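# Open the narrow cabinet's top drawer, close all others

## Task

Pull the uppermost drawer of the slim three-drawer cabinet out to its full extent and leave it there, while every other drawer in the room ends fully closed; no cabinet may be shifted noticeably, and the robot must finish upright, neither fallen nor tilted.

## Robot and tools

ROBOT. A Dexmate Vega: a three-wheeled mobile base, a Z-folding torso (thigh, shank, chest), a pan/tilt head with head_camera, and two seven-joint arms, each with a two-finger gripper and a wrist camera (left_wrist_camera, right_wrist_camera). From above it measures 0.70 m by 0.63 m (0.91 m with arms folded); its front edge lies 0.35 m ahead of the base origin. It starts in the torso preset stand (hip 0.469, knee 1.617, waist 1.048). Other presets: stand_high 0.78, 1.57, 0.44; lean_20 0.52, 1.05, 0.18; lean_45 0.52, 1.05, -0.26; low_lean_45 0, 0, -0.79. The chest's forward lean equals knee - hip - waist. Fold the arms before going to low_lean_45. Arm fold, in joint order: left 1, 0.5, -0.6, -2.5, 0, -0.9, 0; right -1, -0.5, 0.6, -2.5, 0, 0.9, 0.

FRAMES. Base frame: origin on the floor at the turning centre, 0.185 m behind the front axle; x forward, y left, z up, metres. left_hand and right_hand are reported in it, as a point between the fingers 0.033 m short of the closed tips. Odometry frame is the base frame at the start; base_odometry counts wheel turns only, so slipping looks like travel.

TOOL move. Carries one action plus optional cameras (list from head_camera, left_wrist_camera, right_wrist_camera, all; [] for none; omitted means all only for an empty action). An action is base and/or joints, optionally with speeds or min_time_s; or target by itself. An empty call just reports state and images.
- base: an object with exactly one key, a relative offset from where the base last measured itself. translate_m: metres, forward positive, -2 to 2. strafe_m: metres, left positive, -2 to 2 (heading may drift about 0.02 rad). rotate_rad: radians, counter-clockwise positive, -3.2 to 3.2. Front wheels first steer toward a new direction (up to 1.1 s).
- joints: an object mapping joint names to absolute angles in radians. Ranges: torso_hip_rad 0 to 1.57, torso_knee_rad 0 to 3.141, torso_waist_rad -1.57 to 1.57; shoulder pitch ±3.041 (left: positive lowers the arm; right: negative lowers it); left_shoulder_yaw_rad -0.423 to 1.523, right -1.523 to 0.423; upper arm roll, forearm roll ±3.041; elbow -3.041 to 0.214 (negative bends up); wrist pitch ±1.366 (left positive tips down, right negative tips down); left_wrist_yaw_rad -1.348 to 1.087, right -1.087 to 1.348; gripper 0 (closed) to 0.785 per finger; head_pan_rad ±2.792, head_tilt_rad ±1.483, head_camera_tilt_rad -1.483 to 1.378. Torso joints in one action arrive together.
- target: one hand's absolute pose in the base frame: side (left or right), x, y, z in metres (-3 to 3), pitch_deg (-30 to 95; 90 = fingers down, 0 = level), heading_deg (0 = fingers forward, counter-clockwise positive), optional roll_deg (default 0; jaw level at 0, positive turns clockwise seen from behind), angles -360 to 360, optional line_only (true refuses anything but a straight path). Checked only against the robot itself, with the robot at rest. Straight paths up to 45 cm; otherwise an arc that can swing the elbow wide. If the result says short (part of ...), resend the same target.
- speeds: caps for this action only: translate_m and strafe_m 0.04 to 0.3 m/s, rotate_rad 0.1 to 0.6 rad/s. min_time_s (0.1 to 8): minimum duration of arm and head motions.
Unknown keys make a call invalid; out-of-range values are refused, and a refusal or a stop cancels later move, wait and finished_scene calls in that reply.

TOOL wait: seconds (0 to 10), optional cameras; the robot keeps its last command.
TOOL zoom_image: camera name and region [x0, y0, x1, y1] in pixels, at most 504 x 504, from that camera's latest image. head_camera is 896x560, wrist cameras 672x420.
TOOL finished_scene: scene number; ends the scene irrevocably, so the drawers must already be in their final state.

RESULT LINES. move: done or the worst status. base_status, joint_status, left_hand_status, right_hand_status: done, reached (within 10 mm and 2 degrees), short, refused (with reason), off_target (may still push), contact_stop (arm pushed near full torque about 0.6 s; its whole group stops and holds), contact_stop_at_<key>, time_out, not_followed (collision check withheld the arm), limit_stop_at_motor_heat, unfinished. on_its_own lists unrequested motion. turned_by_wheels and turned_by_imu give rotation since the last result; an IMU turn over 0.03 rad after a straight or sideways drive suggests a bump. A count near 0.000 means blocked or a front wheel unable to steer. base_tilt gives forward/right lean in degrees (about 2 degrees error). Joint torques follow joint order, positive toward larger angles. Motor temperatures are listed per arm.

CAUTIONS. The base does not stop on hitting furniture; drive gently near cabinets. Nothing prevents tipping, and a fallen robot stays down; keep the chest's lean moderate, especially with an arm reaching forward. Never let the arms hit or press each other, fingers included. After any stop, back the arm away so it does not keep pressing and heating. Contact torque reaching a joint's load limit (shoulder 141, upper arm roll and elbow 75.2, forearm and wrist 23.5 N m) freezes that arm for 10 s. Motors at 80 °C trigger a 30 to 60 s shutdown; MOTOR HOT warns from 65 °C. Avoid slamming drawers, hard hits, very hard pushes and releasing moving parts. Keep the head's tilts in the free-pan band (head_tilt_rad at most 0, head_camera_tilt_rad -1.1 to 0.9) when panning. The simulation keeps running while the operator composes a reply.

Each tool is called after ">>>" as a command line: name --argument value for each argument, lists and objects as JSON in quotes; but a table of rows of numbers goes row by row, as --pt "numbers of a row", without its own name.

## Session

>>> move --cameras '["all"]'

Scene clock: 0.00 s.
Joint torques (N m): no reading
Motor temperatures (°C): left_arm=[31 31 31 26 40 35 41] | right_arm=[30 27 33 31 36 36 33]
base_odometry: x=+0.000 y=+0.000 heading=+0.000
turned_by_wheels: +0.000
turned_by_imu: +0.000
base_tilt: forward=+0.0 right=+0.8
base_status: not commanded
joint_positions: torso_hip_rad=+0.469 torso_knee_rad=+1.617 torso_waist_rad=+1.048 left_shoulder_pitch_rad=+2.217 left_shoulder_yaw_rad=-0.014 left_upper_arm_roll_rad=-0.004 left_elbow_rad=-1.080 left_forearm_roll_rad=+0.010 left_wrist_pitch_rad=-0.495 left_wrist_yaw_rad=-0.006 left_gripper_rad=+0.005 right_shoulder_pitch_rad=-2.194 right_shoulder_yaw_rad=-0.002 right_upper_arm_roll_rad=+0.006 right_elbow_rad=-1.112 right_forearm_roll_rad=+0.018 right_wrist_pitch_rad=+0.493 right_wrist_yaw_rad=-0.008 right_gripper_rad=+0.005 head_pan_rad=+0.000 head_tilt_rad=+0.000 head_camera_tilt_rad=+0.000
joint_status: not commanded
chest: x=-0.0111 y=+0.0000 z=+1.4155 quat_wxyz=(+0.999, +0.000, +0.050, +0.000) (m; base frame)
left_hand: x=+0.1723 y=+0.2218 z=+0.5939 quat_wxyz=(+0.402, -0.001, +0.916, -0.004) pitch_deg=+42.6 heading_deg=-0.5 roll_deg=-0.7 back=up (m; base frame)
right_hand: x=+0.2084 y=-0.2404 z=+0.6102 quat_wxyz=(+0.427, +0.011, +0.904, -0.007) pitch_deg=+39.4 heading_deg=-1.6 roll_deg=-0.3 back=up (m; base frame)
pictures: head_camera, left_wrist_camera, right_wrist_camera

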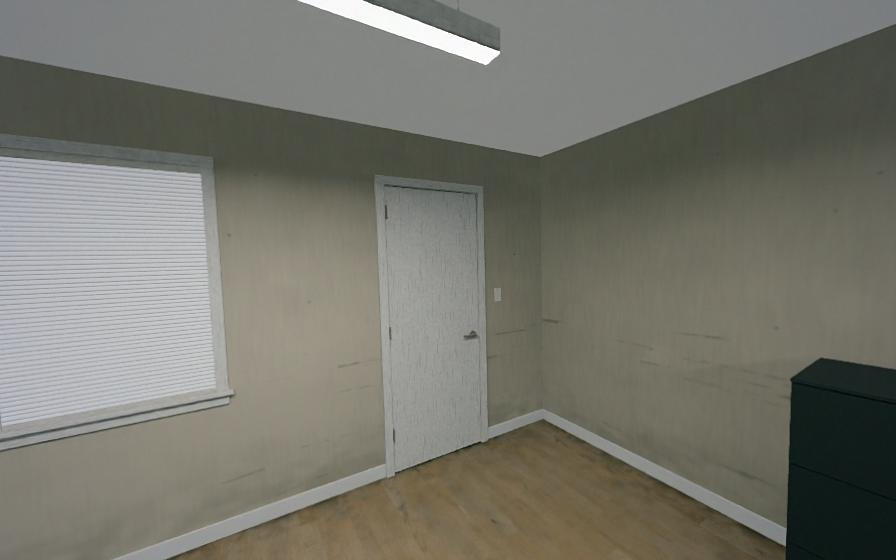

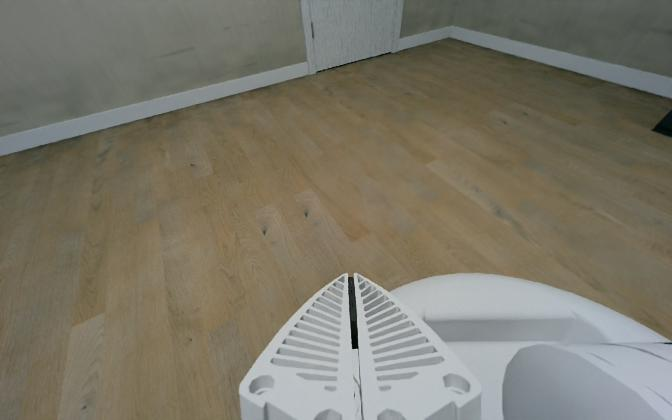

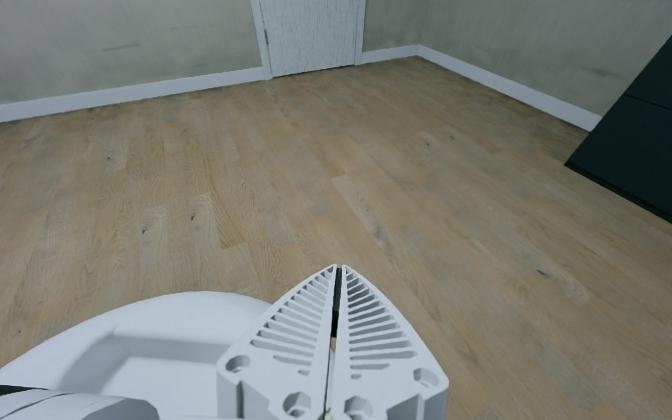

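>>> move --joints '{"head_pan_rad": -1.2, "head_camera_tilt_rad": 0.25}' --cameras '["head_camera"]'

>>> move --joints '{"head_pan_rad": -2.6, "head_camera_tilt_rad": 0.25}' --cameras '["head_camera"]'

>>> move --joints '{"head_pan_rad": 1.2, "head_camera_tilt_rad": 0.25}' --cameras '["head_camera"]'

>>> move --joints '{"head_pan_rad": 2.6, "head_camera_tilt_rad": 0.25}' --cameras '["head_camera"]'

Scene clock: 1.77 s.
Joint torques (N m): left_arm=[7.04 -0.56 -1.14 -1.42 0.09 -1.88 0.05] | right_arm=[-3.85 -1.67 0.6 -2.75 0.06 2.17 -0.07]
move: done
base_odometry: x=+0.000 y=+0.000 heading=+0.000
turned_by_wheels: +0.000
turned_by_imu: +0.000
base_tilt: forward=+0.1 right=+0.7
base_status: not commanded
joint_positions: torso_hip_rad=+0.469 torso_knee_rad=+1.617 torso_waist_rad=+1.048 left_shoulder_pitch_rad=+2.217 left_shoulder_yaw_rad=-0.014 left_upper_arm_roll_rad=-0.004 left_elbow_rad=-1.080 left_forearm_roll_rad=+0.010 left_wrist_pitch_rad=-0.495 left_wrist_yaw_rad=-0.006 left_gripper_rad=+0.005 right_shoulder_pitch_rad=-2.194 right_shoulder_yaw_rad=-0.002 right_upper_arm_roll_rad=+0.006 right_elbow_rad=-1.112 right_forearm_roll_rad=+0.018 right_wrist_pitch_rad=+0.493 right_wrist_yaw_rad=-0.008 right_gripper_rad=+0.005 head_pan_rad=-1.200 head_tilt_rad=+0.000 head_camera_tilt_rad=+0.250
joint_status: all done
chest: x=-0.0111 y=+0.0000 z=+1.4155 quat_wxyz=(+0.999, +0.000, +0.050, +0.000) (m; base frame)
left_hand: x=+0.1724 y=+0.2218 z=+0.5939 quat_wxyz=(+0.402, -0.001, +0.916, -0.004) pitch_deg=+42.6 heading_deg=-0.5 roll_deg=-0.7 back=up (m; base frame)
right_hand: x=+0.2084 y=-0.2404 z=+0.6102 quat_wxyz=(+0.427, +0.011, +0.904, -0.007) pitch_deg=+39.4 heading_deg=-1.6 roll_deg=-0.3 back=up (m; base frame)
pictures: head_camera

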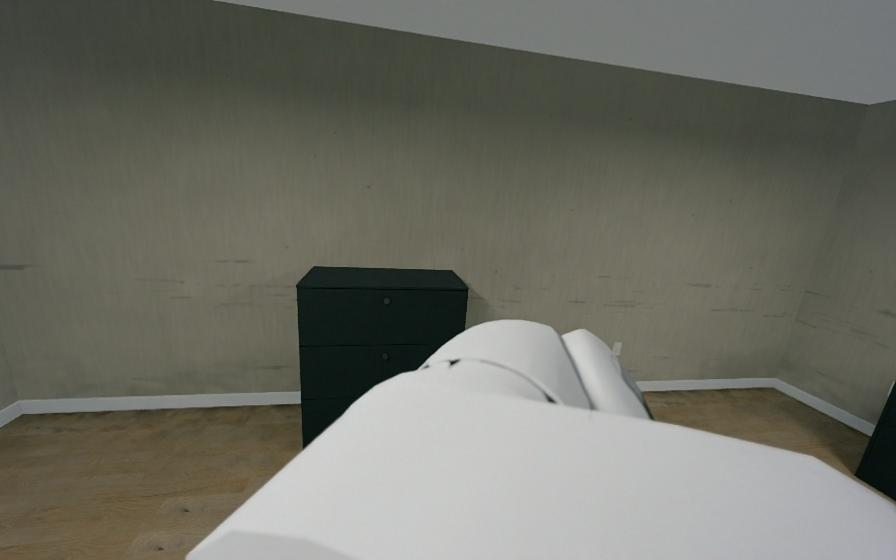

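Scene clock: 3.37 s.
Joint torques (N m): left_arm=[4.88 -0.54 -1.14 -3.05 -0.04 -1.8 0.01] | right_arm=[-2.91 -1.52 0.43 -3.63 -0.01 2.51 -0.02]
move: done
base_odometry: x=+0.000 y=+0.000 heading=+0.000
turned_by_wheels: +0.000
turned_by_imu: +0.000
base_tilt: forward=+0.0 right=+0.7
base_status: not commanded
joint_positions: torso_hip_rad=+0.469 torso_knee_rad=+1.617 torso_waist_rad=+1.048 left_shoulder_pitch_rad=+2.217 left_shoulder_yaw_rad=-0.014 left_upper_arm_roll_rad=-0.004 left_elbow_rad=-1.080 left_forearm_roll_rad=+0.010 left_wrist_pitch_rad=-0.495 left_wrist_yaw_rad=-0.006 left_gripper_rad=+0.005 right_shoulder_pitch_rad=-2.194 right_shoulder_yaw_rad=-0.002 right_upper_arm_roll_rad=+0.006 right_elbow_rad=-1.112 right_forearm_roll_rad=+0.018 right_wrist_pitch_rad=+0.493 right_wrist_yaw_rad=-0.008 right_gripper_rad=+0.005 head_pan_rad=-2.600 head_tilt_rad=+0.000 head_camera_tilt_rad=+0.250
joint_status: all done
chest: x=-0.0111 y=+0.0000 z=+1.4155 quat_wxyz=(+0.999, +0.000, +0.050, +0.000) (m; base frame)
left_hand: x=+0.1724 y=+0.2218 z=+0.5939 quat_wxyz=(+0.402, -0.001, +0.916, -0.004) pitch_deg=+42.6 heading_deg=-0.5 roll_deg=-0.7 back=up (m; base frame)
right_hand: x=+0.2084 y=-0.2404 z=+0.6102 quat_wxyz=(+0.427, +0.011, +0.904, -0.007) pitch_deg=+39.4 heading_deg=-1.6 roll_deg=-0.3 back=up (m; base frame)
pictures: head_camera

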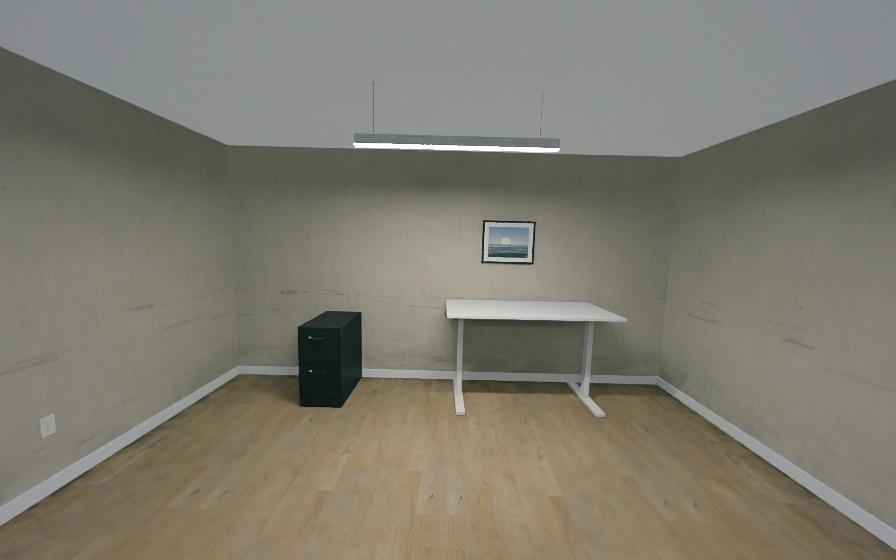

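Scene clock: 6.57 s.
Joint torques (N m): left_arm=[5.76 -0.22 -1.01 -1.86 -0.07 -2.16 0.03] | right_arm=[-4.34 -1.3 0.85 -2.42 0.08 2.35 -0.04]
move: done
base_odometry: x=+0.000 y=+0.000 heading=+0.000
turned_by_wheels: +0.000
turned_by_imu: +0.000
base_tilt: forward=+0.0 right=+0.8
base_status: not commanded
joint_positions: torso_hip_rad=+0.469 torso_knee_rad=+1.617 torso_waist_rad=+1.048 left_shoulder_pitch_rad=+2.217 left_shoulder_yaw_rad=-0.014 left_upper_arm_roll_rad=-0.004 left_elbow_rad=-1.080 left_forearm_roll_rad=+0.010 left_wrist_pitch_rad=-0.495 left_wrist_yaw_rad=-0.006 left_gripper_rad=+0.005 right_shoulder_pitch_rad=-2.194 right_shoulder_yaw_rad=-0.002 right_upper_arm_roll_rad=+0.006 right_elbow_rad=-1.112 right_forearm_roll_rad=+0.018 right_wrist_pitch_rad=+0.493 right_wrist_yaw_rad=-0.008 right_gripper_rad=+0.005 head_pan_rad=+1.200 head_tilt_rad=+0.000 head_camera_tilt_rad=+0.250
joint_status: all done
chest: x=-0.0111 y=+0.0000 z=+1.4155 quat_wxyz=(+0.999, +0.000, +0.050, +0.000) (m; base frame)
left_hand: x=+0.1724 y=+0.2218 z=+0.5939 quat_wxyz=(+0.402, -0.001, +0.916, -0.004) pitch_deg=+42.6 heading_deg=-0.5 roll_deg=-0.7 back=up (m; base frame)
right_hand: x=+0.2084 y=-0.2404 z=+0.6102 quat_wxyz=(+0.427, +0.011, +0.904, -0.007) pitch_deg=+39.4 heading_deg=-1.6 roll_deg=-0.3 back=up (m; base frame)
pictures: head_camera

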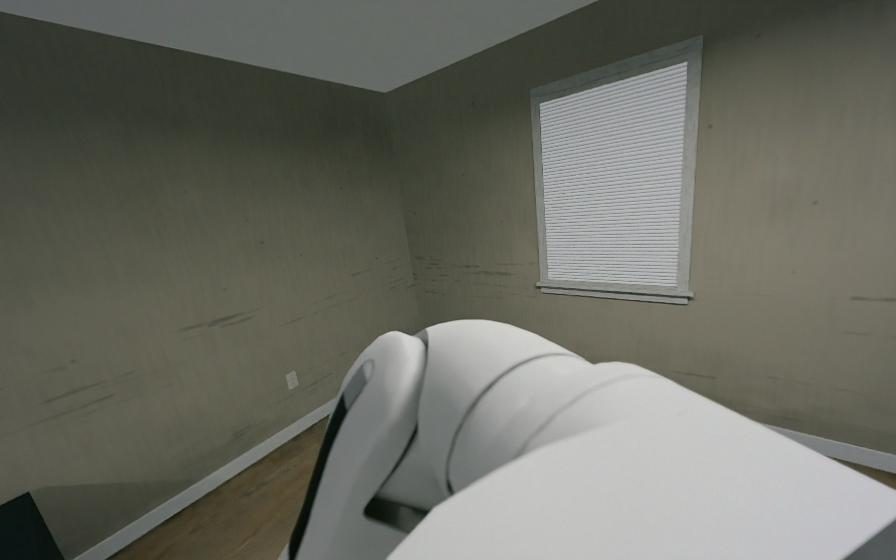

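Scene clock: 8.17 s.
Joint torques (N m): left_arm=[6.69 -0.25 -0.69 -2.72 0.12 -2.29 -0.32] | right_arm=[-4.82 -0.49 0.51 -2.98 0.09 2.42 -0.09]
move: done
base_odometry: x=+0.000 y=+0.000 heading=+0.000
turned_by_wheels: +0.000
turned_by_imu: +0.000
base_tilt: forward=+0.1 right=+0.8
base_status: not commanded
joint_positions: torso_hip_rad=+0.469 torso_knee_rad=+1.617 torso_waist_rad=+1.048 left_shoulder_pitch_rad=+2.217 left_shoulder_yaw_rad=-0.014 left_upper_arm_roll_rad=-0.004 left_elbow_rad=-1.080 left_forearm_roll_rad=+0.010 left_wrist_pitch_rad=-0.495 left_wrist_yaw_rad=-0.006 left_gripper_rad=+0.005 right_shoulder_pitch_rad=-2.194 right_shoulder_yaw_rad=-0.002 right_upper_arm_roll_rad=+0.006 right_elbow_rad=-1.112 right_forearm_roll_rad=+0.018 right_wrist_pitch_rad=+0.493 right_wrist_yaw_rad=-0.008 right_gripper_rad=+0.005 head_pan_rad=+2.600 head_tilt_rad=+0.000 head_camera_tilt_rad=+0.250
joint_status: all done
chest: x=-0.0111 y=+0.0000 z=+1.4155 quat_wxyz=(+0.999, +0.000, +0.050, +0.000) (m; base frame)
left_hand: x=+0.1724 y=+0.2218 z=+0.5939 quat_wxyz=(+0.402, -0.001, +0.916, -0.004) pitch_deg=+42.6 heading_deg=-0.5 roll_deg=-0.7 back=up (m; base frame)
right_hand: x=+0.2084 y=-0.2404 z=+0.6102 quat_wxyz=(+0.427, +0.011, +0.904, -0.007) pitch_deg=+39.4 heading_deg=-1.6 roll_deg=-0.3 back=up (m; base frame)
pictures: head_camera

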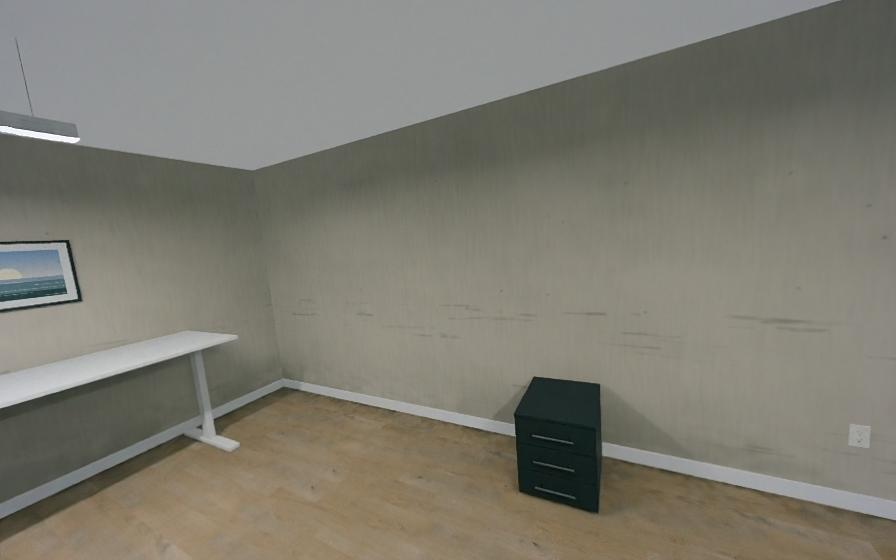

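>>> zoom_image --camera "head_camera" --region '[480, 350, 640, 530]'

Scaled by 2.800 from the camera's 896x560 image, which has a finer 960x600 frame.

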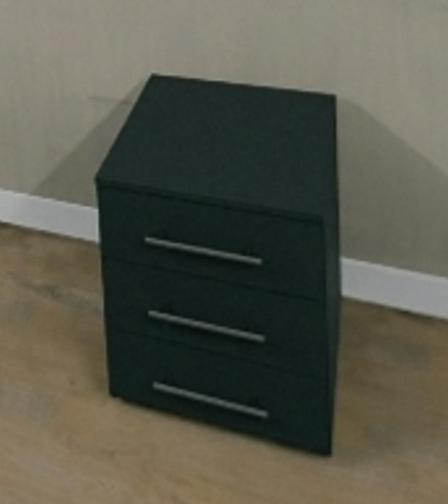

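>>> move --joints '{"head_pan_rad": -1.0, "head_camera_tilt_rad": 0.25}' --cameras '["head_camera"]'

>>> zoom_image --camera "head_camera" --region '[330, 200, 630, 560]'

>>> move --joints '{"head_pan_rad": -2.4, "head_camera_tilt_rad": 0.3}' --cameras '["head_camera"]'

>>> zoom_image --camera "head_camera" --region '[330, 260, 530, 420]'

Scene clock: 12.50 s.
Joint torques (N m): left_arm=[6.85 0.53 -0.86 -2.12 0.34 -1.51 -0.01] | right_arm=[-3.99 -0.78 0.91 -2.9 0.19 2.42 -0.1]
move: done
base_odometry: x=+0.000 y=+0.000 heading=+0.000
turned_by_wheels: +0.000
turned_by_imu: +0.000
base_tilt: forward=+0.1 right=+0.7
base_status: not commanded
joint_positions: torso_hip_rad=+0.469 torso_knee_rad=+1.617 torso_waist_rad=+1.048 left_shoulder_pitch_rad=+2.217 left_shoulder_yaw_rad=-0.014 left_upper_arm_roll_rad=-0.004 left_elbow_rad=-1.080 left_forearm_roll_rad=+0.010 left_wrist_pitch_rad=-0.495 left_wrist_yaw_rad=-0.006 left_gripper_rad=+0.005 right_shoulder_pitch_rad=-2.194 right_shoulder_yaw_rad=-0.002 right_upper_arm_roll_rad=+0.006 right_elbow_rad=-1.112 right_forearm_roll_rad=+0.018 right_wrist_pitch_rad=+0.493 right_wrist_yaw_rad=-0.008 right_gripper_rad=+0.005 head_pan_rad=-1.000 head_tilt_rad=+0.000 head_camera_tilt_rad=+0.250
joint_status: all done
chest: x=-0.0111 y=+0.0000 z=+1.4155 quat_wxyz=(+0.999, +0.000, +0.050, +0.000) (m; base frame)
left_hand: x=+0.1724 y=+0.2218 z=+0.5939 quat_wxyz=(+0.402, -0.001, +0.916, -0.004) pitch_deg=+42.6 heading_deg=-0.5 roll_deg=-0.7 back=up (m; base frame)
right_hand: x=+0.2084 y=-0.2404 z=+0.6102 quat_wxyz=(+0.427, +0.011, +0.904, -0.007) pitch_deg=+39.4 heading_deg=-1.6 roll_deg=-0.3 back=up (m; base frame)
pictures: head_camera

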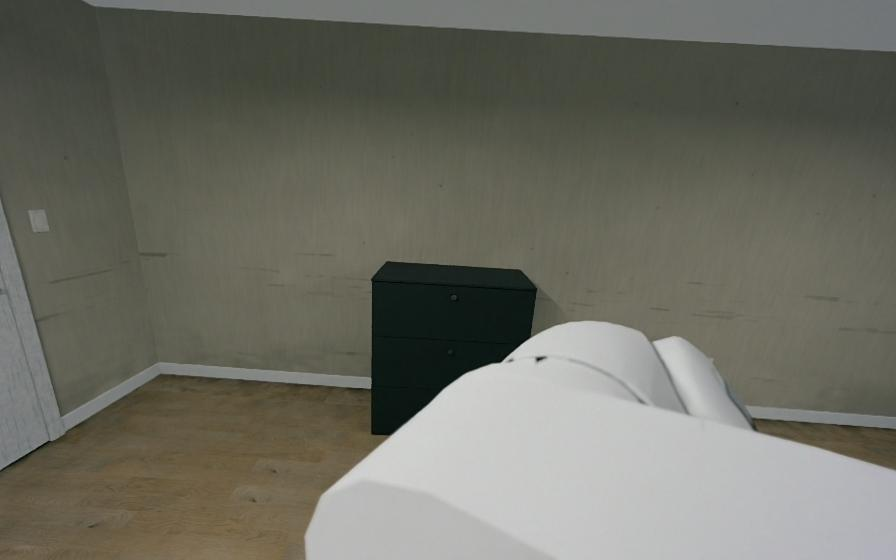

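Scaled by 1.400 from the camera's 896x560 image, which has a finer 960x600 frame.

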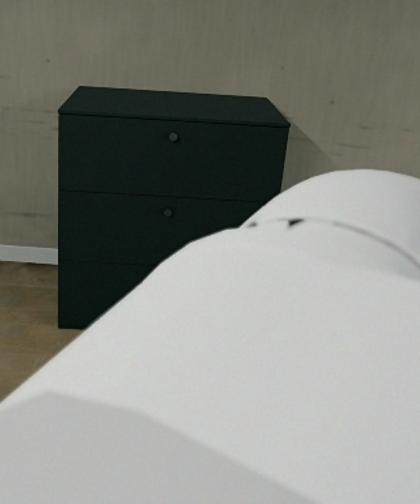

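Scene clock: 14.10 s.
Joint torques (N m): left_arm=[6.94 0.4 -0.95 -1.67 0.11 -2.42 -0.14] | right_arm=[-4.5 -1.2 0.86 -3.1 0.05 2.6 -0.09]
move: done
base_odometry: x=+0.000 y=+0.000 heading=+0.000
turned_by_wheels: +0.000
turned_by_imu: +0.000
base_tilt: forward=+0.0 right=+0.8
base_status: not commanded
joint_positions: torso_hip_rad=+0.469 torso_knee_rad=+1.617 torso_waist_rad=+1.048 left_shoulder_pitch_rad=+2.217 left_shoulder_yaw_rad=-0.014 left_upper_arm_roll_rad=-0.004 left_elbow_rad=-1.080 left_forearm_roll_rad=+0.010 left_wrist_pitch_rad=-0.495 left_wrist_yaw_rad=-0.006 left_gripper_rad=+0.005 right_shoulder_pitch_rad=-2.194 right_shoulder_yaw_rad=-0.002 right_upper_arm_roll_rad=+0.006 right_elbow_rad=-1.112 right_forearm_roll_rad=+0.018 right_wrist_pitch_rad=+0.493 right_wrist_yaw_rad=-0.008 right_gripper_rad=+0.005 head_pan_rad=-2.400 head_tilt_rad=+0.000 head_camera_tilt_rad=+0.300
joint_status: all done
chest: x=-0.0111 y=+0.0000 z=+1.4155 quat_wxyz=(+0.999, +0.000, +0.050, +0.000) (m; base frame)
left_hand: x=+0.1724 y=+0.2218 z=+0.5939 quat_wxyz=(+0.402, -0.001, +0.916, -0.004) pitch_deg=+42.6 heading_deg=-0.5 roll_deg=-0.7 back=up (m; base frame)
right_hand: x=+0.2084 y=-0.2404 z=+0.6102 quat_wxyz=(+0.427, +0.011, +0.904, -0.007) pitch_deg=+39.4 heading_deg=-1.6 roll_deg=-0.3 back=up (m; base frame)
pictures: head_camera

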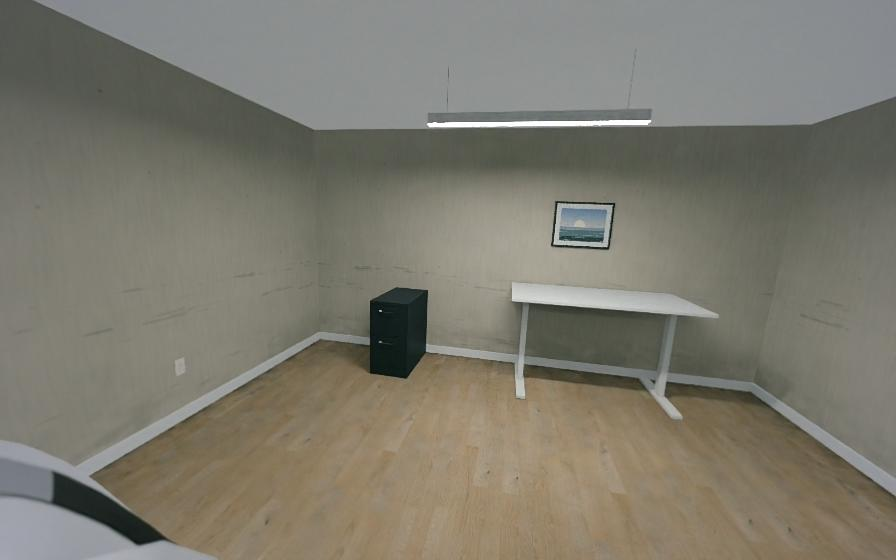

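Scaled by 2.520 from the camera's 896x560 image, which has a finer 960x600 frame.

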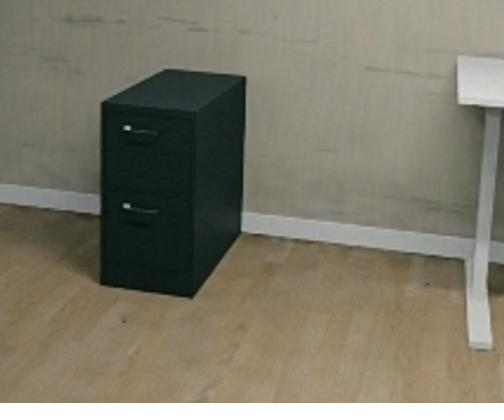

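>>> move --base '{"rotate_rad": 2.24}' --joints '{"head_pan_rad": 0.0, "head_camera_tilt_rad": 0.4}' --cameras '["head_camera"]'

Scene clock: 19.60 s.
Joint torques (N m): left_arm=[5.72 -0.36 -0.7 -2.91 0.25 -1.65 -0.04] | right_arm=[-4.76 -1.4 0.85 -2.57 0.12 2.33 -0.2]
move: done
base_odometry: x=+0.003 y=-0.001 heading=+2.247
turned_by_wheels: +2.247
turned_by_imu: +2.235
base_tilt: forward=+0.0 right=+0.8
base_status: done
joint_positions: torso_hip_rad=+0.469 torso_knee_rad=+1.617 torso_waist_rad=+1.048 left_shoulder_pitch_rad=+2.217 left_shoulder_yaw_rad=-0.014 left_upper_arm_roll_rad=-0.004 left_elbow_rad=-1.080 left_forearm_roll_rad=+0.010 left_wrist_pitch_rad=-0.495 left_wrist_yaw_rad=-0.006 left_gripper_rad=+0.005 right_shoulder_pitch_rad=-2.194 right_shoulder_yaw_rad=-0.002 right_upper_arm_roll_rad=+0.006 right_elbow_rad=-1.112 right_forearm_roll_rad=+0.018 right_wrist_pitch_rad=+0.493 right_wrist_yaw_rad=-0.008 right_gripper_rad=+0.005 head_pan_rad=+0.000 head_tilt_rad=+0.000 head_camera_tilt_rad=+0.400
joint_status: all done
chest: x=-0.0111 y=+0.0000 z=+1.4155 quat_wxyz=(+0.999, +0.000, +0.050, +0.000) (m; base frame)
left_hand: x=+0.1724 y=+0.2218 z=+0.5939 quat_wxyz=(+0.402, -0.001, +0.916, -0.004) pitch_deg=+42.6 heading_deg=-0.5 roll_deg=-0.7 back=up (m; base frame)
right_hand: x=+0.2084 y=-0.2404 z=+0.6102 quat_wxyz=(+0.427, +0.011, +0.904, -0.007) pitch_deg=+39.4 heading_deg=-1.6 roll_deg=-0.3 back=up (m; base frame)
pictures: head_camera

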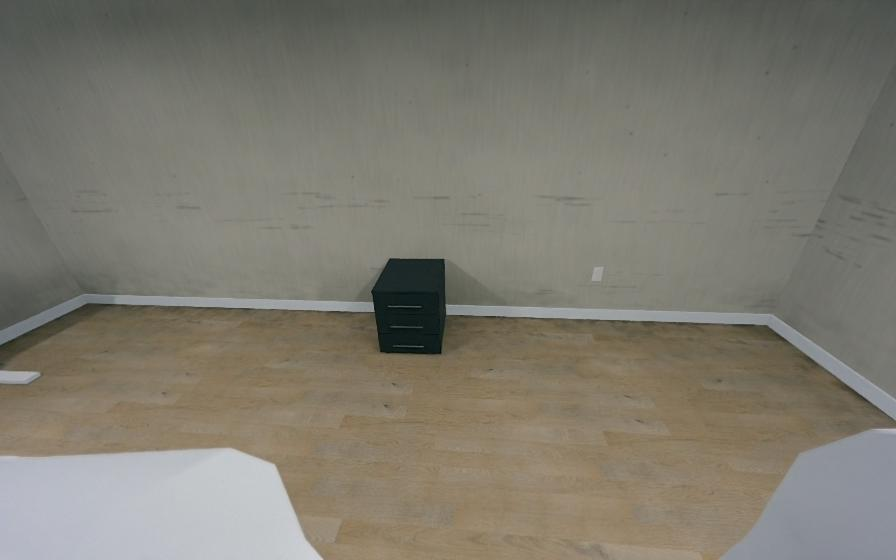

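>>> move --base '{"rotate_rad": -0.05}'

>>> move --base '{"strafe_m": 0.14}'

>>> move --base '{"translate_m": 0.7}' --joints '{"head_camera_tilt_rad": 0.6, "torso_hip_rad": 0.1, "torso_knee_rad": 1.0, "torso_waist_rad": 0.8}' --cameras '["head_camera"]'

Scene clock: 22.93 s.
Joint torques (N m): left_arm=[6.13 -1.64 -0.6 -2.12 0.08 -2.31 -0.06] | right_arm=[-2.95 -0.89 0.53 -2.78 0.07 3.18 -0.15]
move: done
base_odometry: x=+0.003 y=-0.001 heading=+2.197
turned_by_wheels: -0.050
turned_by_imu: -0.050
base_tilt: forward=+0.0 right=+0.8
base_status: done
joint_positions: torso_hip_rad=+0.469 torso_knee_rad=+1.617 torso_waist_rad=+1.048 left_shoulder_pitch_rad=+2.217 left_shoulder_yaw_rad=-0.014 left_upper_arm_roll_rad=-0.004 left_elbow_rad=-1.080 left_forearm_roll_rad=+0.010 left_wrist_pitch_rad=-0.495 left_wrist_yaw_rad=-0.006 left_gripper_rad=+0.005 right_shoulder_pitch_rad=-2.194 right_shoulder_yaw_rad=-0.002 right_upper_arm_roll_rad=+0.006 right_elbow_rad=-1.112 right_forearm_roll_rad=+0.018 right_wrist_pitch_rad=+0.493 right_wrist_yaw_rad=-0.008 right_gripper_rad=+0.005 head_pan_rad=+0.000 head_tilt_rad=+0.000 head_camera_tilt_rad=+0.400
joint_status: not commanded
chest: x=-0.0111 y=+0.0000 z=+1.4155 quat_wxyz=(+0.999, +0.000, +0.050, +0.000) (m; base frame)
left_hand: x=+0.1724 y=+0.2218 z=+0.5939 quat_wxyz=(+0.402, -0.001, +0.916, -0.004) pitch_deg=+42.6 heading_deg=-0.5 roll_deg=-0.7 back=up (m; base frame)
right_hand: x=+0.2084 y=-0.2404 z=+0.6102 quat_wxyz=(+0.427, +0.011, +0.904, -0.007) pitch_deg=+39.4 heading_deg=-1.6 roll_deg=-0.3 back=up (m; base frame)

Scene clock: 25.97 s.
Joint torques (N m): left_arm=[5.72 -0.45 -0.28 -2.92 -0.01 -2.84 -0.08] | right_arm=[-4.18 -1.54 0.61 -3.31 0.19 3.13 -0.01]
move: done
base_odometry: x=-0.110 y=-0.083 heading=+2.200
turned_by_wheels: +0.003
turned_by_imu: +0.002
base_tilt: forward=+0.1 right=+0.7
base_status: done
joint_positions: torso_hip_rad=+0.469 torso_knee_rad=+1.617 torso_waist_rad=+1.048 left_shoulder_pitch_rad=+2.217 left_shoulder_yaw_rad=-0.014 left_upper_arm_roll_rad=-0.004 left_elbow_rad=-1.080 left_forearm_roll_rad=+0.010 left_wrist_pitch_rad=-0.495 left_wrist_yaw_rad=-0.006 left_gripper_rad=+0.005 right_shoulder_pitch_rad=-2.194 right_shoulder_yaw_rad=-0.002 right_upper_arm_roll_rad=+0.006 right_elbow_rad=-1.112 right_forearm_roll_rad=+0.018 right_wrist_pitch_rad=+0.493 right_wrist_yaw_rad=-0.008 right_gripper_rad=+0.005 head_pan_rad=+0.000 head_tilt_rad=+0.000 head_camera_tilt_rad=+0.400
joint_status: not commanded
chest: x=-0.0111 y=+0.0000 z=+1.4155 quat_wxyz=(+0.999, +0.000, +0.050, +0.000) (m; base frame)
left_hand: x=+0.1723 y=+0.2218 z=+0.5939 quat_wxyz=(+0.402, -0.001, +0.916, -0.004) pitch_deg=+42.6 heading_deg=-0.5 roll_deg=-0.7 back=up (m; base frame)
right_hand: x=+0.2084 y=-0.2404 z=+0.6102 quat_wxyz=(+0.427, +0.011, +0.904, -0.007) pitch_deg=+39.4 heading_deg=-1.6 roll_deg=-0.3 back=up (m; base frame)

Scene clock: 30.43 s.
Joint torques (N m): left_arm=[4.38 0.72 -1.14 -1.81 0.33 -2.38 -0.15] | right_arm=[-4.72 -2.02 0.54 -2.47 0.12 3.05 0.04]
move: done
base_odometry: x=-0.522 y=+0.483 heading=+2.199
turned_by_wheels: -0.001
turned_by_imu: -0.001
base_tilt: forward=+0.1 right=+0.7
base_status: done
joint_positions: torso_hip_rad=+0.100 torso_knee_rad=+1.000 torso_waist_rad=+0.800 left_shoulder_pitch_rad=+2.217 left_shoulder_yaw_rad=-0.014 left_upper_arm_roll_rad=-0.004 left_elbow_rad=-1.080 left_forearm_roll_rad=+0.010 left_wrist_pitch_rad=-0.495 left_wrist_yaw_rad=-0.006 left_gripper_rad=+0.005 right_shoulder_pitch_rad=-2.194 right_shoulder_yaw_rad=-0.002 right_upper_arm_roll_rad=+0.006 right_elbow_rad=-1.112 right_forearm_roll_rad=+0.018 right_wrist_pitch_rad=+0.493 right_wrist_yaw_rad=-0.008 right_gripper_rad=+0.005 head_pan_rad=+0.000 head_tilt_rad=+0.000 head_camera_tilt_rad=+0.600
joint_status: all done
chest: x=-0.0401 y=+0.0000 z=+1.2527 quat_wxyz=(+0.999, +0.000, +0.050, +0.000) (m; base frame)
left_hand: x=+0.1434 y=+0.2218 z=+0.4312 quat_wxyz=(+0.402, -0.001, +0.916, -0.004) pitch_deg=+42.6 heading_deg=-0.5 roll_deg=-0.7 back=up (m; base frame)
right_hand: x=+0.1795 y=-0.2404 z=+0.4474 quat_wxyz=(+0.427, +0.011, +0.904, -0.007) pitch_deg=+39.4 heading_deg=-1.6 roll_deg=-0.3 back=up (m; base frame)
pictures: head_camera

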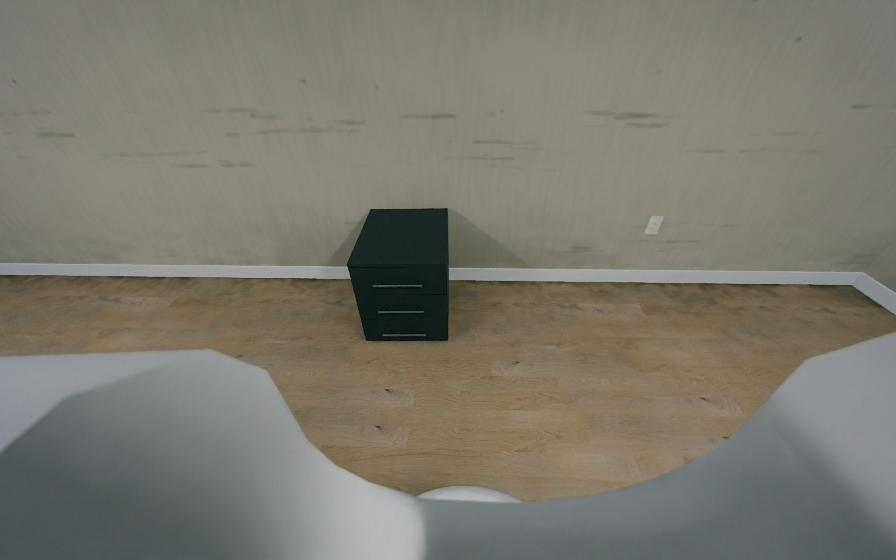

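>>> move --base '{"rotate_rad": -0.014}'

>>> move --base '{"translate_m": 0.4}' --joints '{"head_camera_tilt_rad": 0.75}' --cameras '["head_camera", "left_wrist_camera"]'

Scene clock: 32.03 s.
Joint torques (N m): left_arm=[4.66 -1.13 -1.07 -2.92 -0.1 -2.22 0.02] | right_arm=[-4.72 -1.79 0.38 -2.6 0.04 2.31 -0.14]
move: done
base_odometry: x=-0.522 y=+0.483 heading=+2.186
turned_by_wheels: -0.014
turned_by_imu: -0.015
base_tilt: forward=+0.0 right=+0.7
base_status: done
joint_positions: torso_hip_rad=+0.100 torso_knee_rad=+1.000 torso_waist_rad=+0.800 left_shoulder_pitch_rad=+2.217 left_shoulder_yaw_rad=-0.014 left_upper_arm_roll_rad=-0.004 left_elbow_rad=-1.080 left_forearm_roll_rad=+0.010 left_wrist_pitch_rad=-0.495 left_wrist_yaw_rad=-0.006 left_gripper_rad=+0.005 right_shoulder_pitch_rad=-2.194 right_shoulder_yaw_rad=-0.002 right_upper_arm_roll_rad=+0.006 right_elbow_rad=-1.112 right_forearm_roll_rad=+0.018 right_wrist_pitch_rad=+0.493 right_wrist_yaw_rad=-0.008 right_gripper_rad=+0.005 head_pan_rad=+0.000 head_tilt_rad=+0.000 head_camera_tilt_rad=+0.600
joint_status: not commanded
chest: x=-0.0401 y=+0.0000 z=+1.2527 quat_wxyz=(+0.999, +0.000, +0.050, +0.000) (m; base frame)
left_hand: x=+0.1434 y=+0.2218 z=+0.4312 quat_wxyz=(+0.402, -0.001, +0.916, -0.004) pitch_deg=+42.6 heading_deg=-0.5 roll_deg=-0.7 back=up (m; base frame)
right_hand: x=+0.1795 y=-0.2404 z=+0.4474 quat_wxyz=(+0.427, +0.011, +0.904, -0.007) pitch_deg=+39.4 heading_deg=-1.6 roll_deg=-0.3 back=up (m; base frame)

Scene clock: 35.20 s.
Joint torques (N m): left_arm=[6.2 -1.38 -0.69 -1.46 0.18 -1.89 0.15] | right_arm=[-3.69 -0.99 0.88 -2.94 0.11 2.59 -0.11]
move: done
base_odometry: x=-0.753 y=+0.810 heading=+2.185
turned_by_wheels: -0.001
turned_by_imu: +0.000
base_tilt: forward=+0.0 right=+0.8
base_status: done
joint_positions: torso_hip_rad=+0.100 torso_knee_rad=+1.000 torso_waist_rad=+0.800 left_shoulder_pitch_rad=+2.217 left_shoulder_yaw_rad=-0.014 left_upper_arm_roll_rad=-0.004 left_elbow_rad=-1.080 left_forearm_roll_rad=+0.010 left_wrist_pitch_rad=-0.495 left_wrist_yaw_rad=-0.006 left_gripper_rad=+0.005 right_shoulder_pitch_rad=-2.194 right_shoulder_yaw_rad=-0.002 right_upper_arm_roll_rad=+0.006 right_elbow_rad=-1.112 right_forearm_roll_rad=+0.018 right_wrist_pitch_rad=+0.493 right_wrist_yaw_rad=-0.008 right_gripper_rad=+0.005 head_pan_rad=+0.000 head_tilt_rad=+0.000 head_camera_tilt_rad=+0.750
joint_status: all done
chest: x=-0.0401 y=+0.0000 z=+1.2527 quat_wxyz=(+0.999, +0.000, +0.050, +0.000) (m; base frame)
left_hand: x=+0.1434 y=+0.2218 z=+0.4312 quat_wxyz=(+0.402, -0.001, +0.916, -0.004) pitch_deg=+42.6 heading_deg=-0.5 roll_deg=-0.7 back=up (m; base frame)
right_hand: x=+0.1795 y=-0.2404 z=+0.4474 quat_wxyz=(+0.427, +0.011, +0.904, -0.007) pitch_deg=+39.4 heading_deg=-1.6 roll_deg=-0.3 back=up (m; base frame)
pictures: head_camera, left_wrist_camera

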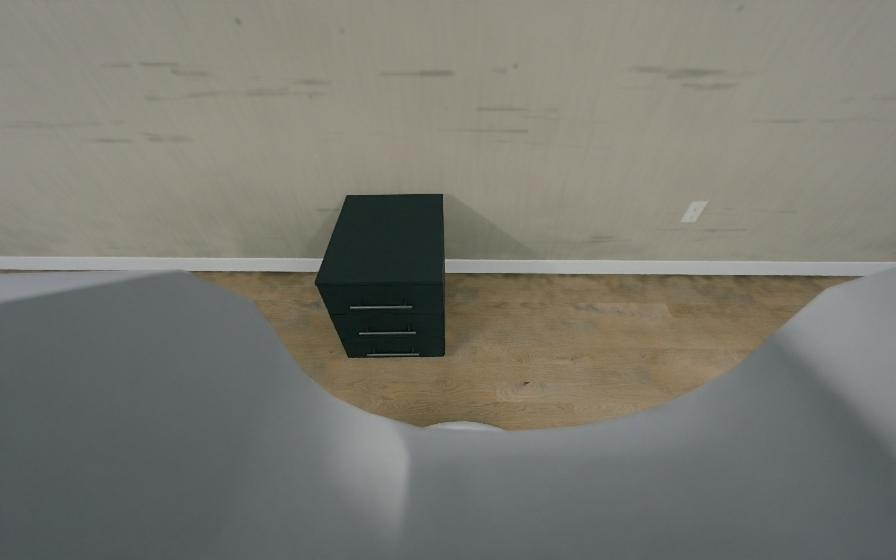

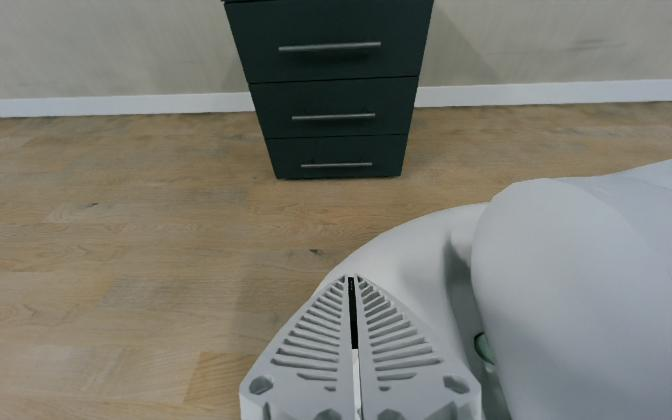

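>>> move --joints '{"left_elbow_rad": -1.9, "right_elbow_rad": -1.9, "left_wrist_pitch_rad": -0.3, "right_wrist_pitch_rad": 0.3}'

>>> move --joints '{"torso_hip_rad": 0.0, "torso_knee_rad": 0.4, "torso_waist_rad": 0.0}' --cameras '["head_camera", "left_wrist_camera"]'

Scene clock: 41.70 s.
Joint torques (N m): left_arm=[-1 -0.15 -1.1 -7.66 0.46 -2.48 0.06] | right_arm=[1.6 -1.11 0.71 -8.48 0.04 2.38 -0.16]
move: done
base_odometry: x=-0.753 y=+0.810 heading=+2.185
turned_by_wheels: +0.000
turned_by_imu: +0.000
base_tilt: forward=+0.1 right=+0.7
base_status: not commanded
joint_positions: torso_hip_rad=+0.100 torso_knee_rad=+1.000 torso_waist_rad=+0.800 left_shoulder_pitch_rad=+2.217 left_shoulder_yaw_rad=-0.014 left_upper_arm_roll_rad=-0.004 left_elbow_rad=-1.896 left_forearm_roll_rad=+0.010 left_wrist_pitch_rad=-0.301 left_wrist_yaw_rad=-0.006 left_gripper_rad=+0.005 right_shoulder_pitch_rad=-2.194 right_shoulder_yaw_rad=-0.002 right_upper_arm_roll_rad=+0.006 right_elbow_rad=-1.897 right_forearm_roll_rad=+0.018 right_wrist_pitch_rad=+0.301 right_wrist_yaw_rad=-0.008 right_gripper_rad=+0.005 head_pan_rad=+0.000 head_tilt_rad=+0.000 head_camera_tilt_rad=+0.750
joint_status: all done
chest: x=-0.0401 y=+0.0000 z=+1.2527 quat_wxyz=(+0.999, +0.000, +0.050, +0.000) (m; base frame)
left_hand: x=+0.4282 y=+0.2289 z=+0.7809 quat_wxyz=(+0.663, -0.001, +0.748, +0.001) pitch_deg=+6.9 heading_deg=+0.2 roll_deg=+0.0 back=up (m; base frame)
right_hand: x=+0.4393 y=-0.2382 z=+0.7925 quat_wxyz=(+0.672, +0.010, +0.740, -0.002) pitch_deg=+5.5 heading_deg=-1.0 roll_deg=+0.6 back=up (m; base frame)

Scene clock: 45.93 s.
Joint torques (N m): left_arm=[3.54 -0.55 -0.61 -5.91 0.37 -2.85 0.02] | right_arm=[-4.66 -0.97 0.36 -6.55 0.16 2.13 -0.1]
move: done
base_odometry: x=-0.753 y=+0.810 heading=+2.185
turned_by_wheels: +0.000
turned_by_imu: +0.000
base_tilt: forward=+0.0 right=+0.8
base_status: not commanded
joint_positions: torso_hip_rad=+0.001 torso_knee_rad=+0.400 torso_waist_rad=+0.000 left_shoulder_pitch_rad=+2.217 left_shoulder_yaw_rad=-0.014 left_upper_arm_roll_rad=-0.004 left_elbow_rad=-1.900 left_forearm_roll_rad=+0.010 left_wrist_pitch_rad=-0.300 left_wrist_yaw_rad=-0.006 left_gripper_rad=+0.005 right_shoulder_pitch_rad=-2.194 right_shoulder_yaw_rad=-0.002 right_upper_arm_roll_rad=+0.006 right_elbow_rad=-1.900 right_forearm_roll_rad=+0.018 right_wrist_pitch_rad=+0.300 right_wrist_yaw_rad=-0.008 right_gripper_rad=+0.005 head_pan_rad=+0.000 head_tilt_rad=+0.000 head_camera_tilt_rad=+0.750
joint_status: all done
chest: x=-0.0575 y=+0.0000 z=+1.0668 quat_wxyz=(+0.980, +0.000, +0.198, +0.000) (m; base frame)
left_hand: x=+0.2520 y=+0.2290 z=+0.4795 quat_wxyz=(+0.545, -0.001, +0.838, +0.001) pitch_deg=+23.9 heading_deg=+0.2 roll_deg=+0.1 back=up (m; base frame)
right_hand: x=+0.2658 y=-0.2382 z=+0.4870 quat_wxyz=(+0.555, +0.010, +0.832, -0.004) pitch_deg=+22.5 heading_deg=-1.0 roll_deg=+0.3 back=up (m; base frame)
pictures: head_camera, left_wrist_camera

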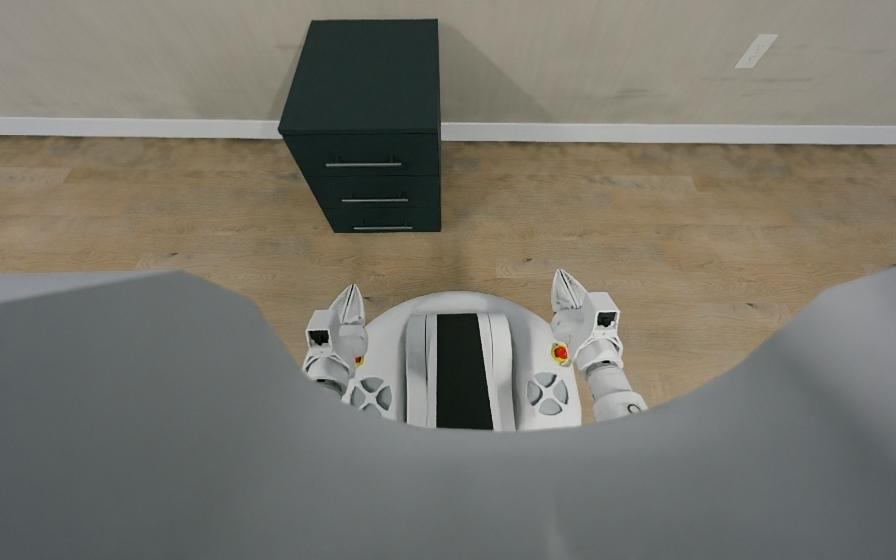

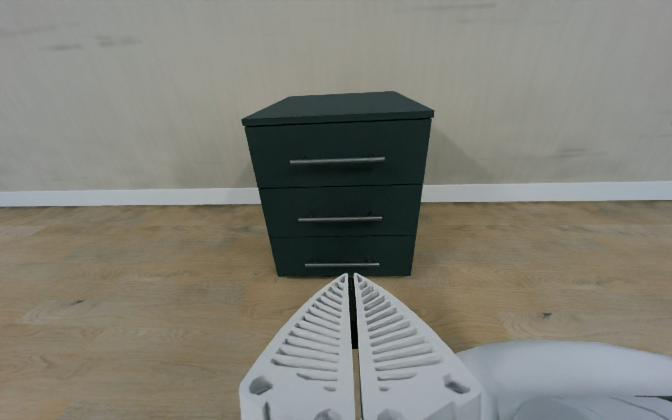

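>>> move --base '{"translate_m": 0.14}' --joints '{"left_gripper_rad": 0.4}'

>>> move --target '{"side": "left", "x": 0.48, "y": 0.23, "z": 0.45, "pitch_deg": 15, "heading_deg": 0, "roll_deg": 90}' --cameras '["head_camera", "left_wrist_camera"]'

Scene clock: 48.43 s.
Joint torques (N m): left_arm=[3.76 -0.26 -1.49 -6.45 0.14 -2.62 0.02] | right_arm=[-3.14 -0.42 0.42 -6.35 0.07 3.09 -0.19]
move: done
base_odometry: x=-0.834 y=+0.924 heading=+2.184
turned_by_wheels: -0.001
turned_by_imu: -0.001
base_tilt: forward=+0.0 right=+0.8
base_status: done
joint_positions: torso_hip_rad=+0.001 torso_knee_rad=+0.400 torso_waist_rad=+0.000 left_shoulder_pitch_rad=+2.217 left_shoulder_yaw_rad=-0.014 left_upper_arm_roll_rad=-0.004 left_elbow_rad=-1.900 left_forearm_roll_rad=+0.010 left_wrist_pitch_rad=-0.300 left_wrist_yaw_rad=-0.006 left_gripper_rad=+0.400 right_shoulder_pitch_rad=-2.194 right_shoulder_yaw_rad=-0.002 right_upper_arm_roll_rad=+0.006 right_elbow_rad=-1.900 right_forearm_roll_rad=+0.018 right_wrist_pitch_rad=+0.300 right_wrist_yaw_rad=-0.008 right_gripper_rad=+0.005 head_pan_rad=+0.000 head_tilt_rad=+0.000 head_camera_tilt_rad=+0.750
joint_status: all done
chest: x=-0.0574 y=+0.0000 z=+1.0667 quat_wxyz=(+0.980, +0.000, +0.198, +0.000) (m; base frame)
left_hand: x=+0.2520 y=+0.2290 z=+0.4795 quat_wxyz=(+0.545, -0.001, +0.838, +0.001) pitch_deg=+23.9 heading_deg=+0.2 roll_deg=+0.1 back=up (m; base frame)
right_hand: x=+0.2658 y=-0.2382 z=+0.4870 quat_wxyz=(+0.555, +0.010, +0.832, -0.004) pitch_deg=+22.6 heading_deg=-1.0 roll_deg=+0.3 back=up (m; base frame)

Scene clock: 48.73 s.
Joint torques (N m): left_arm=[6.27 0.11 -1.16 -7.01 0.13 -2.37 -0.07] | right_arm=[-4.5 -0.93 0.59 -6.54 0.05 2.99 -0.15]
move: refused
base_odometry: x=-0.834 y=+0.924 heading=+2.184
turned_by_wheels: +0.000
turned_by_imu: +0.000
base_tilt: forward=+0.0 right=+0.8
base_status: not commanded
joint_positions: torso_hip_rad=+0.001 torso_knee_rad=+0.400 torso_waist_rad=+0.000 left_shoulder_pitch_rad=+2.217 left_shoulder_yaw_rad=-0.014 left_upper_arm_roll_rad=-0.004 left_elbow_rad=-1.900 left_forearm_roll_rad=+0.010 left_wrist_pitch_rad=-0.300 left_wrist_yaw_rad=-0.006 left_gripper_rad=+0.400 right_shoulder_pitch_rad=-2.194 right_shoulder_yaw_rad=-0.002 right_upper_arm_roll_rad=+0.006 right_elbow_rad=-1.900 right_forearm_roll_rad=+0.018 right_wrist_pitch_rad=+0.300 right_wrist_yaw_rad=-0.008 right_gripper_rad=+0.005 head_pan_rad=+0.000 head_tilt_rad=+0.000 head_camera_tilt_rad=+0.750
joint_status: not commanded
chest: x=-0.0574 y=+0.0000 z=+1.0667 quat_wxyz=(+0.980, +0.000, +0.198, +0.000) (m; base frame)
left_hand: x=+0.2520 y=+0.2290 z=+0.4795 quat_wxyz=(+0.545, -0.001, +0.838, +0.001) pitch_deg=+23.9 heading_deg=+0.2 roll_deg=+0.1 back=up (m; base frame)
left_hand_status: refused: the arm stands too near the robot already: the left forearm within 1.8 cm of the chest (limit 2.0). Nothing moved. Move it clear with "joints".
right_hand: x=+0.2658 y=-0.2382 z=+0.4870 quat_wxyz=(+0.555, +0.010, +0.832, -0.004) pitch_deg=+22.6 heading_deg=-1.0 roll_deg=+0.3 back=up (m; base frame)
pictures: head_camera, left_wrist_camera

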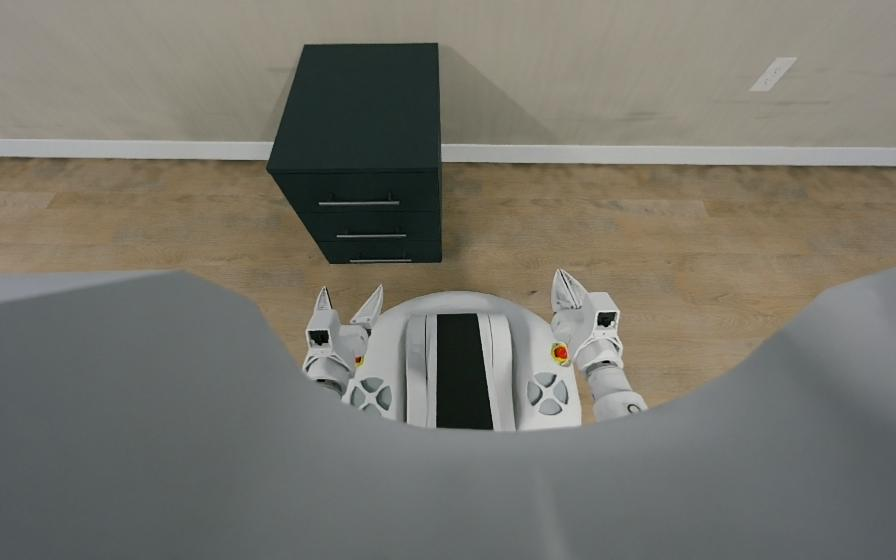

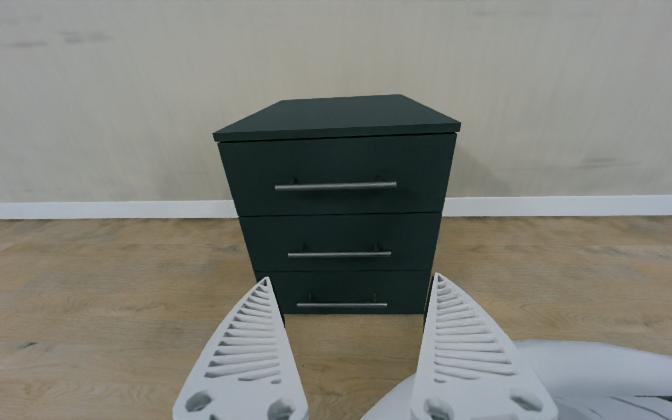

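>>> move --joints '{"left_shoulder_pitch_rad": 2.0, "left_shoulder_yaw_rad": 0.15, "left_elbow_rad": -1.7, "left_forearm_roll_rad": 0.6}'

>>> move --target '{"side": "left", "x": 0.48, "y": 0.23, "z": 0.45, "pitch_deg": 15, "heading_deg": 0, "roll_deg": 90}' --cameras '["head_camera", "left_wrist_camera"]'

Scene clock: 52.57 s.
Joint torques (N m): left_arm=[-3.56 3.98 -2.05 -5.51 -0.5 -1.95 0.4] | right_arm=[-5.21 -1.69 0.29 -6.15 0.15 2.66 0.02]
move: done
base_odometry: x=-0.834 y=+0.924 heading=+2.184
turned_by_wheels: +0.000
turned_by_imu: +0.000
base_tilt: forward=+0.0 right=+0.7
base_status: not commanded
joint_positions: torso_hip_rad=+0.001 torso_knee_rad=+0.400 torso_waist_rad=+0.000 left_shoulder_pitch_rad=+2.002 left_shoulder_yaw_rad=+0.149 left_upper_arm_roll_rad=-0.004 left_elbow_rad=-1.701 left_forearm_roll_rad=+0.596 left_wrist_pitch_rad=-0.300 left_wrist_yaw_rad=-0.006 left_gripper_rad=+0.400 right_shoulder_pitch_rad=-2.194 right_shoulder_yaw_rad=-0.002 right_upper_arm_roll_rad=+0.006 right_elbow_rad=-1.900 right_forearm_roll_rad=+0.018 right_wrist_pitch_rad=+0.300 right_wrist_yaw_rad=-0.008 right_gripper_rad=+0.005 head_pan_rad=+0.000 head_tilt_rad=+0.000 head_camera_tilt_rad=+0.750
joint_status: all done
chest: x=-0.0574 y=+0.0000 z=+1.0667 quat_wxyz=(+0.980, +0.000, +0.198, +0.000) (m; base frame)
left_hand: x=+0.2893 y=+0.1828 z=+0.4191 quat_wxyz=(+0.516, +0.352, +0.775, +0.093) pitch_deg=+26.8 heading_deg=-14.2 roll_deg=+34.7 back=up (m; base frame)
right_hand: x=+0.2658 y=-0.2382 z=+0.4870 quat_wxyz=(+0.555, +0.010, +0.832, -0.004) pitch_deg=+22.6 heading_deg=-1.0 roll_deg=+0.3 back=up (m; base frame)

Scene clock: 52.87 s.
Joint torques (N m): left_arm=[-1.43 3.47 -1.92 -5.76 -0.23 -2.38 0.19] | right_arm=[-4.13 0.01 0.93 -6.27 0.17 2.74 -0.07]
move: refused
base_odometry: x=-0.834 y=+0.924 heading=+2.184
turned_by_wheels: +0.000
turned_by_imu: +0.000
base_tilt: forward=+0.0 right=+0.8
base_status: not commanded
joint_positions: torso_hip_rad=+0.001 torso_knee_rad=+0.400 torso_waist_rad=+0.000 left_shoulder_pitch_rad=+2.001 left_shoulder_yaw_rad=+0.149 left_upper_arm_roll_rad=-0.004 left_elbow_rad=-1.701 left_forearm_roll_rad=+0.598 left_wrist_pitch_rad=-0.300 left_wrist_yaw_rad=-0.006 left_gripper_rad=+0.400 right_shoulder_pitch_rad=-2.194 right_shoulder_yaw_rad=-0.002 right_upper_arm_roll_rad=+0.006 right_elbow_rad=-1.900 right_forearm_roll_rad=+0.018 right_wrist_pitch_rad=+0.300 right_wrist_yaw_rad=-0.008 right_gripper_rad=+0.005 head_pan_rad=+0.000 head_tilt_rad=+0.000 head_camera_tilt_rad=+0.750
joint_status: not commanded
chest: x=-0.0574 y=+0.0000 z=+1.0667 quat_wxyz=(+0.980, +0.000, +0.198, +0.000) (m; base frame)
left_hand: x=+0.2894 y=+0.1828 z=+0.4188 quat_wxyz=(+0.515, +0.354, +0.775, +0.094) pitch_deg=+26.8 heading_deg=-14.2 roll_deg=+34.8 back=up (m; base frame)
left_hand_status: refused: the arm stands too near the robot already: the left finger into the base, as the model's coarse spheres have them (needs 2.0 cm clear). Nothing moved. Move it clear with "joints".
right_hand: x=+0.2658 y=-0.2382 z=+0.4870 quat_wxyz=(+0.555, +0.010, +0.832, -0.004) pitch_deg=+22.6 heading_deg=-1.0 roll_deg=+0.3 back=up (m; base frame)
pictures: head_camera, left_wrist_camera

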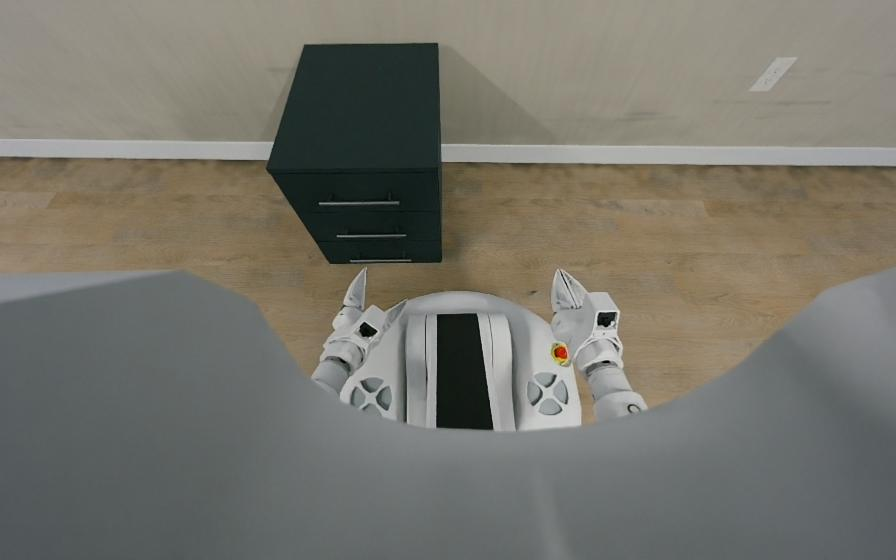

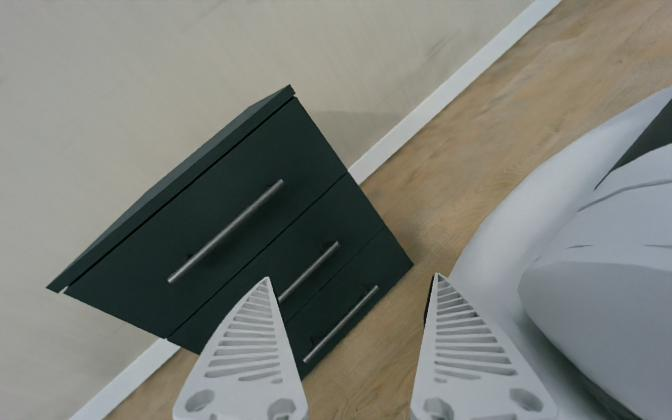

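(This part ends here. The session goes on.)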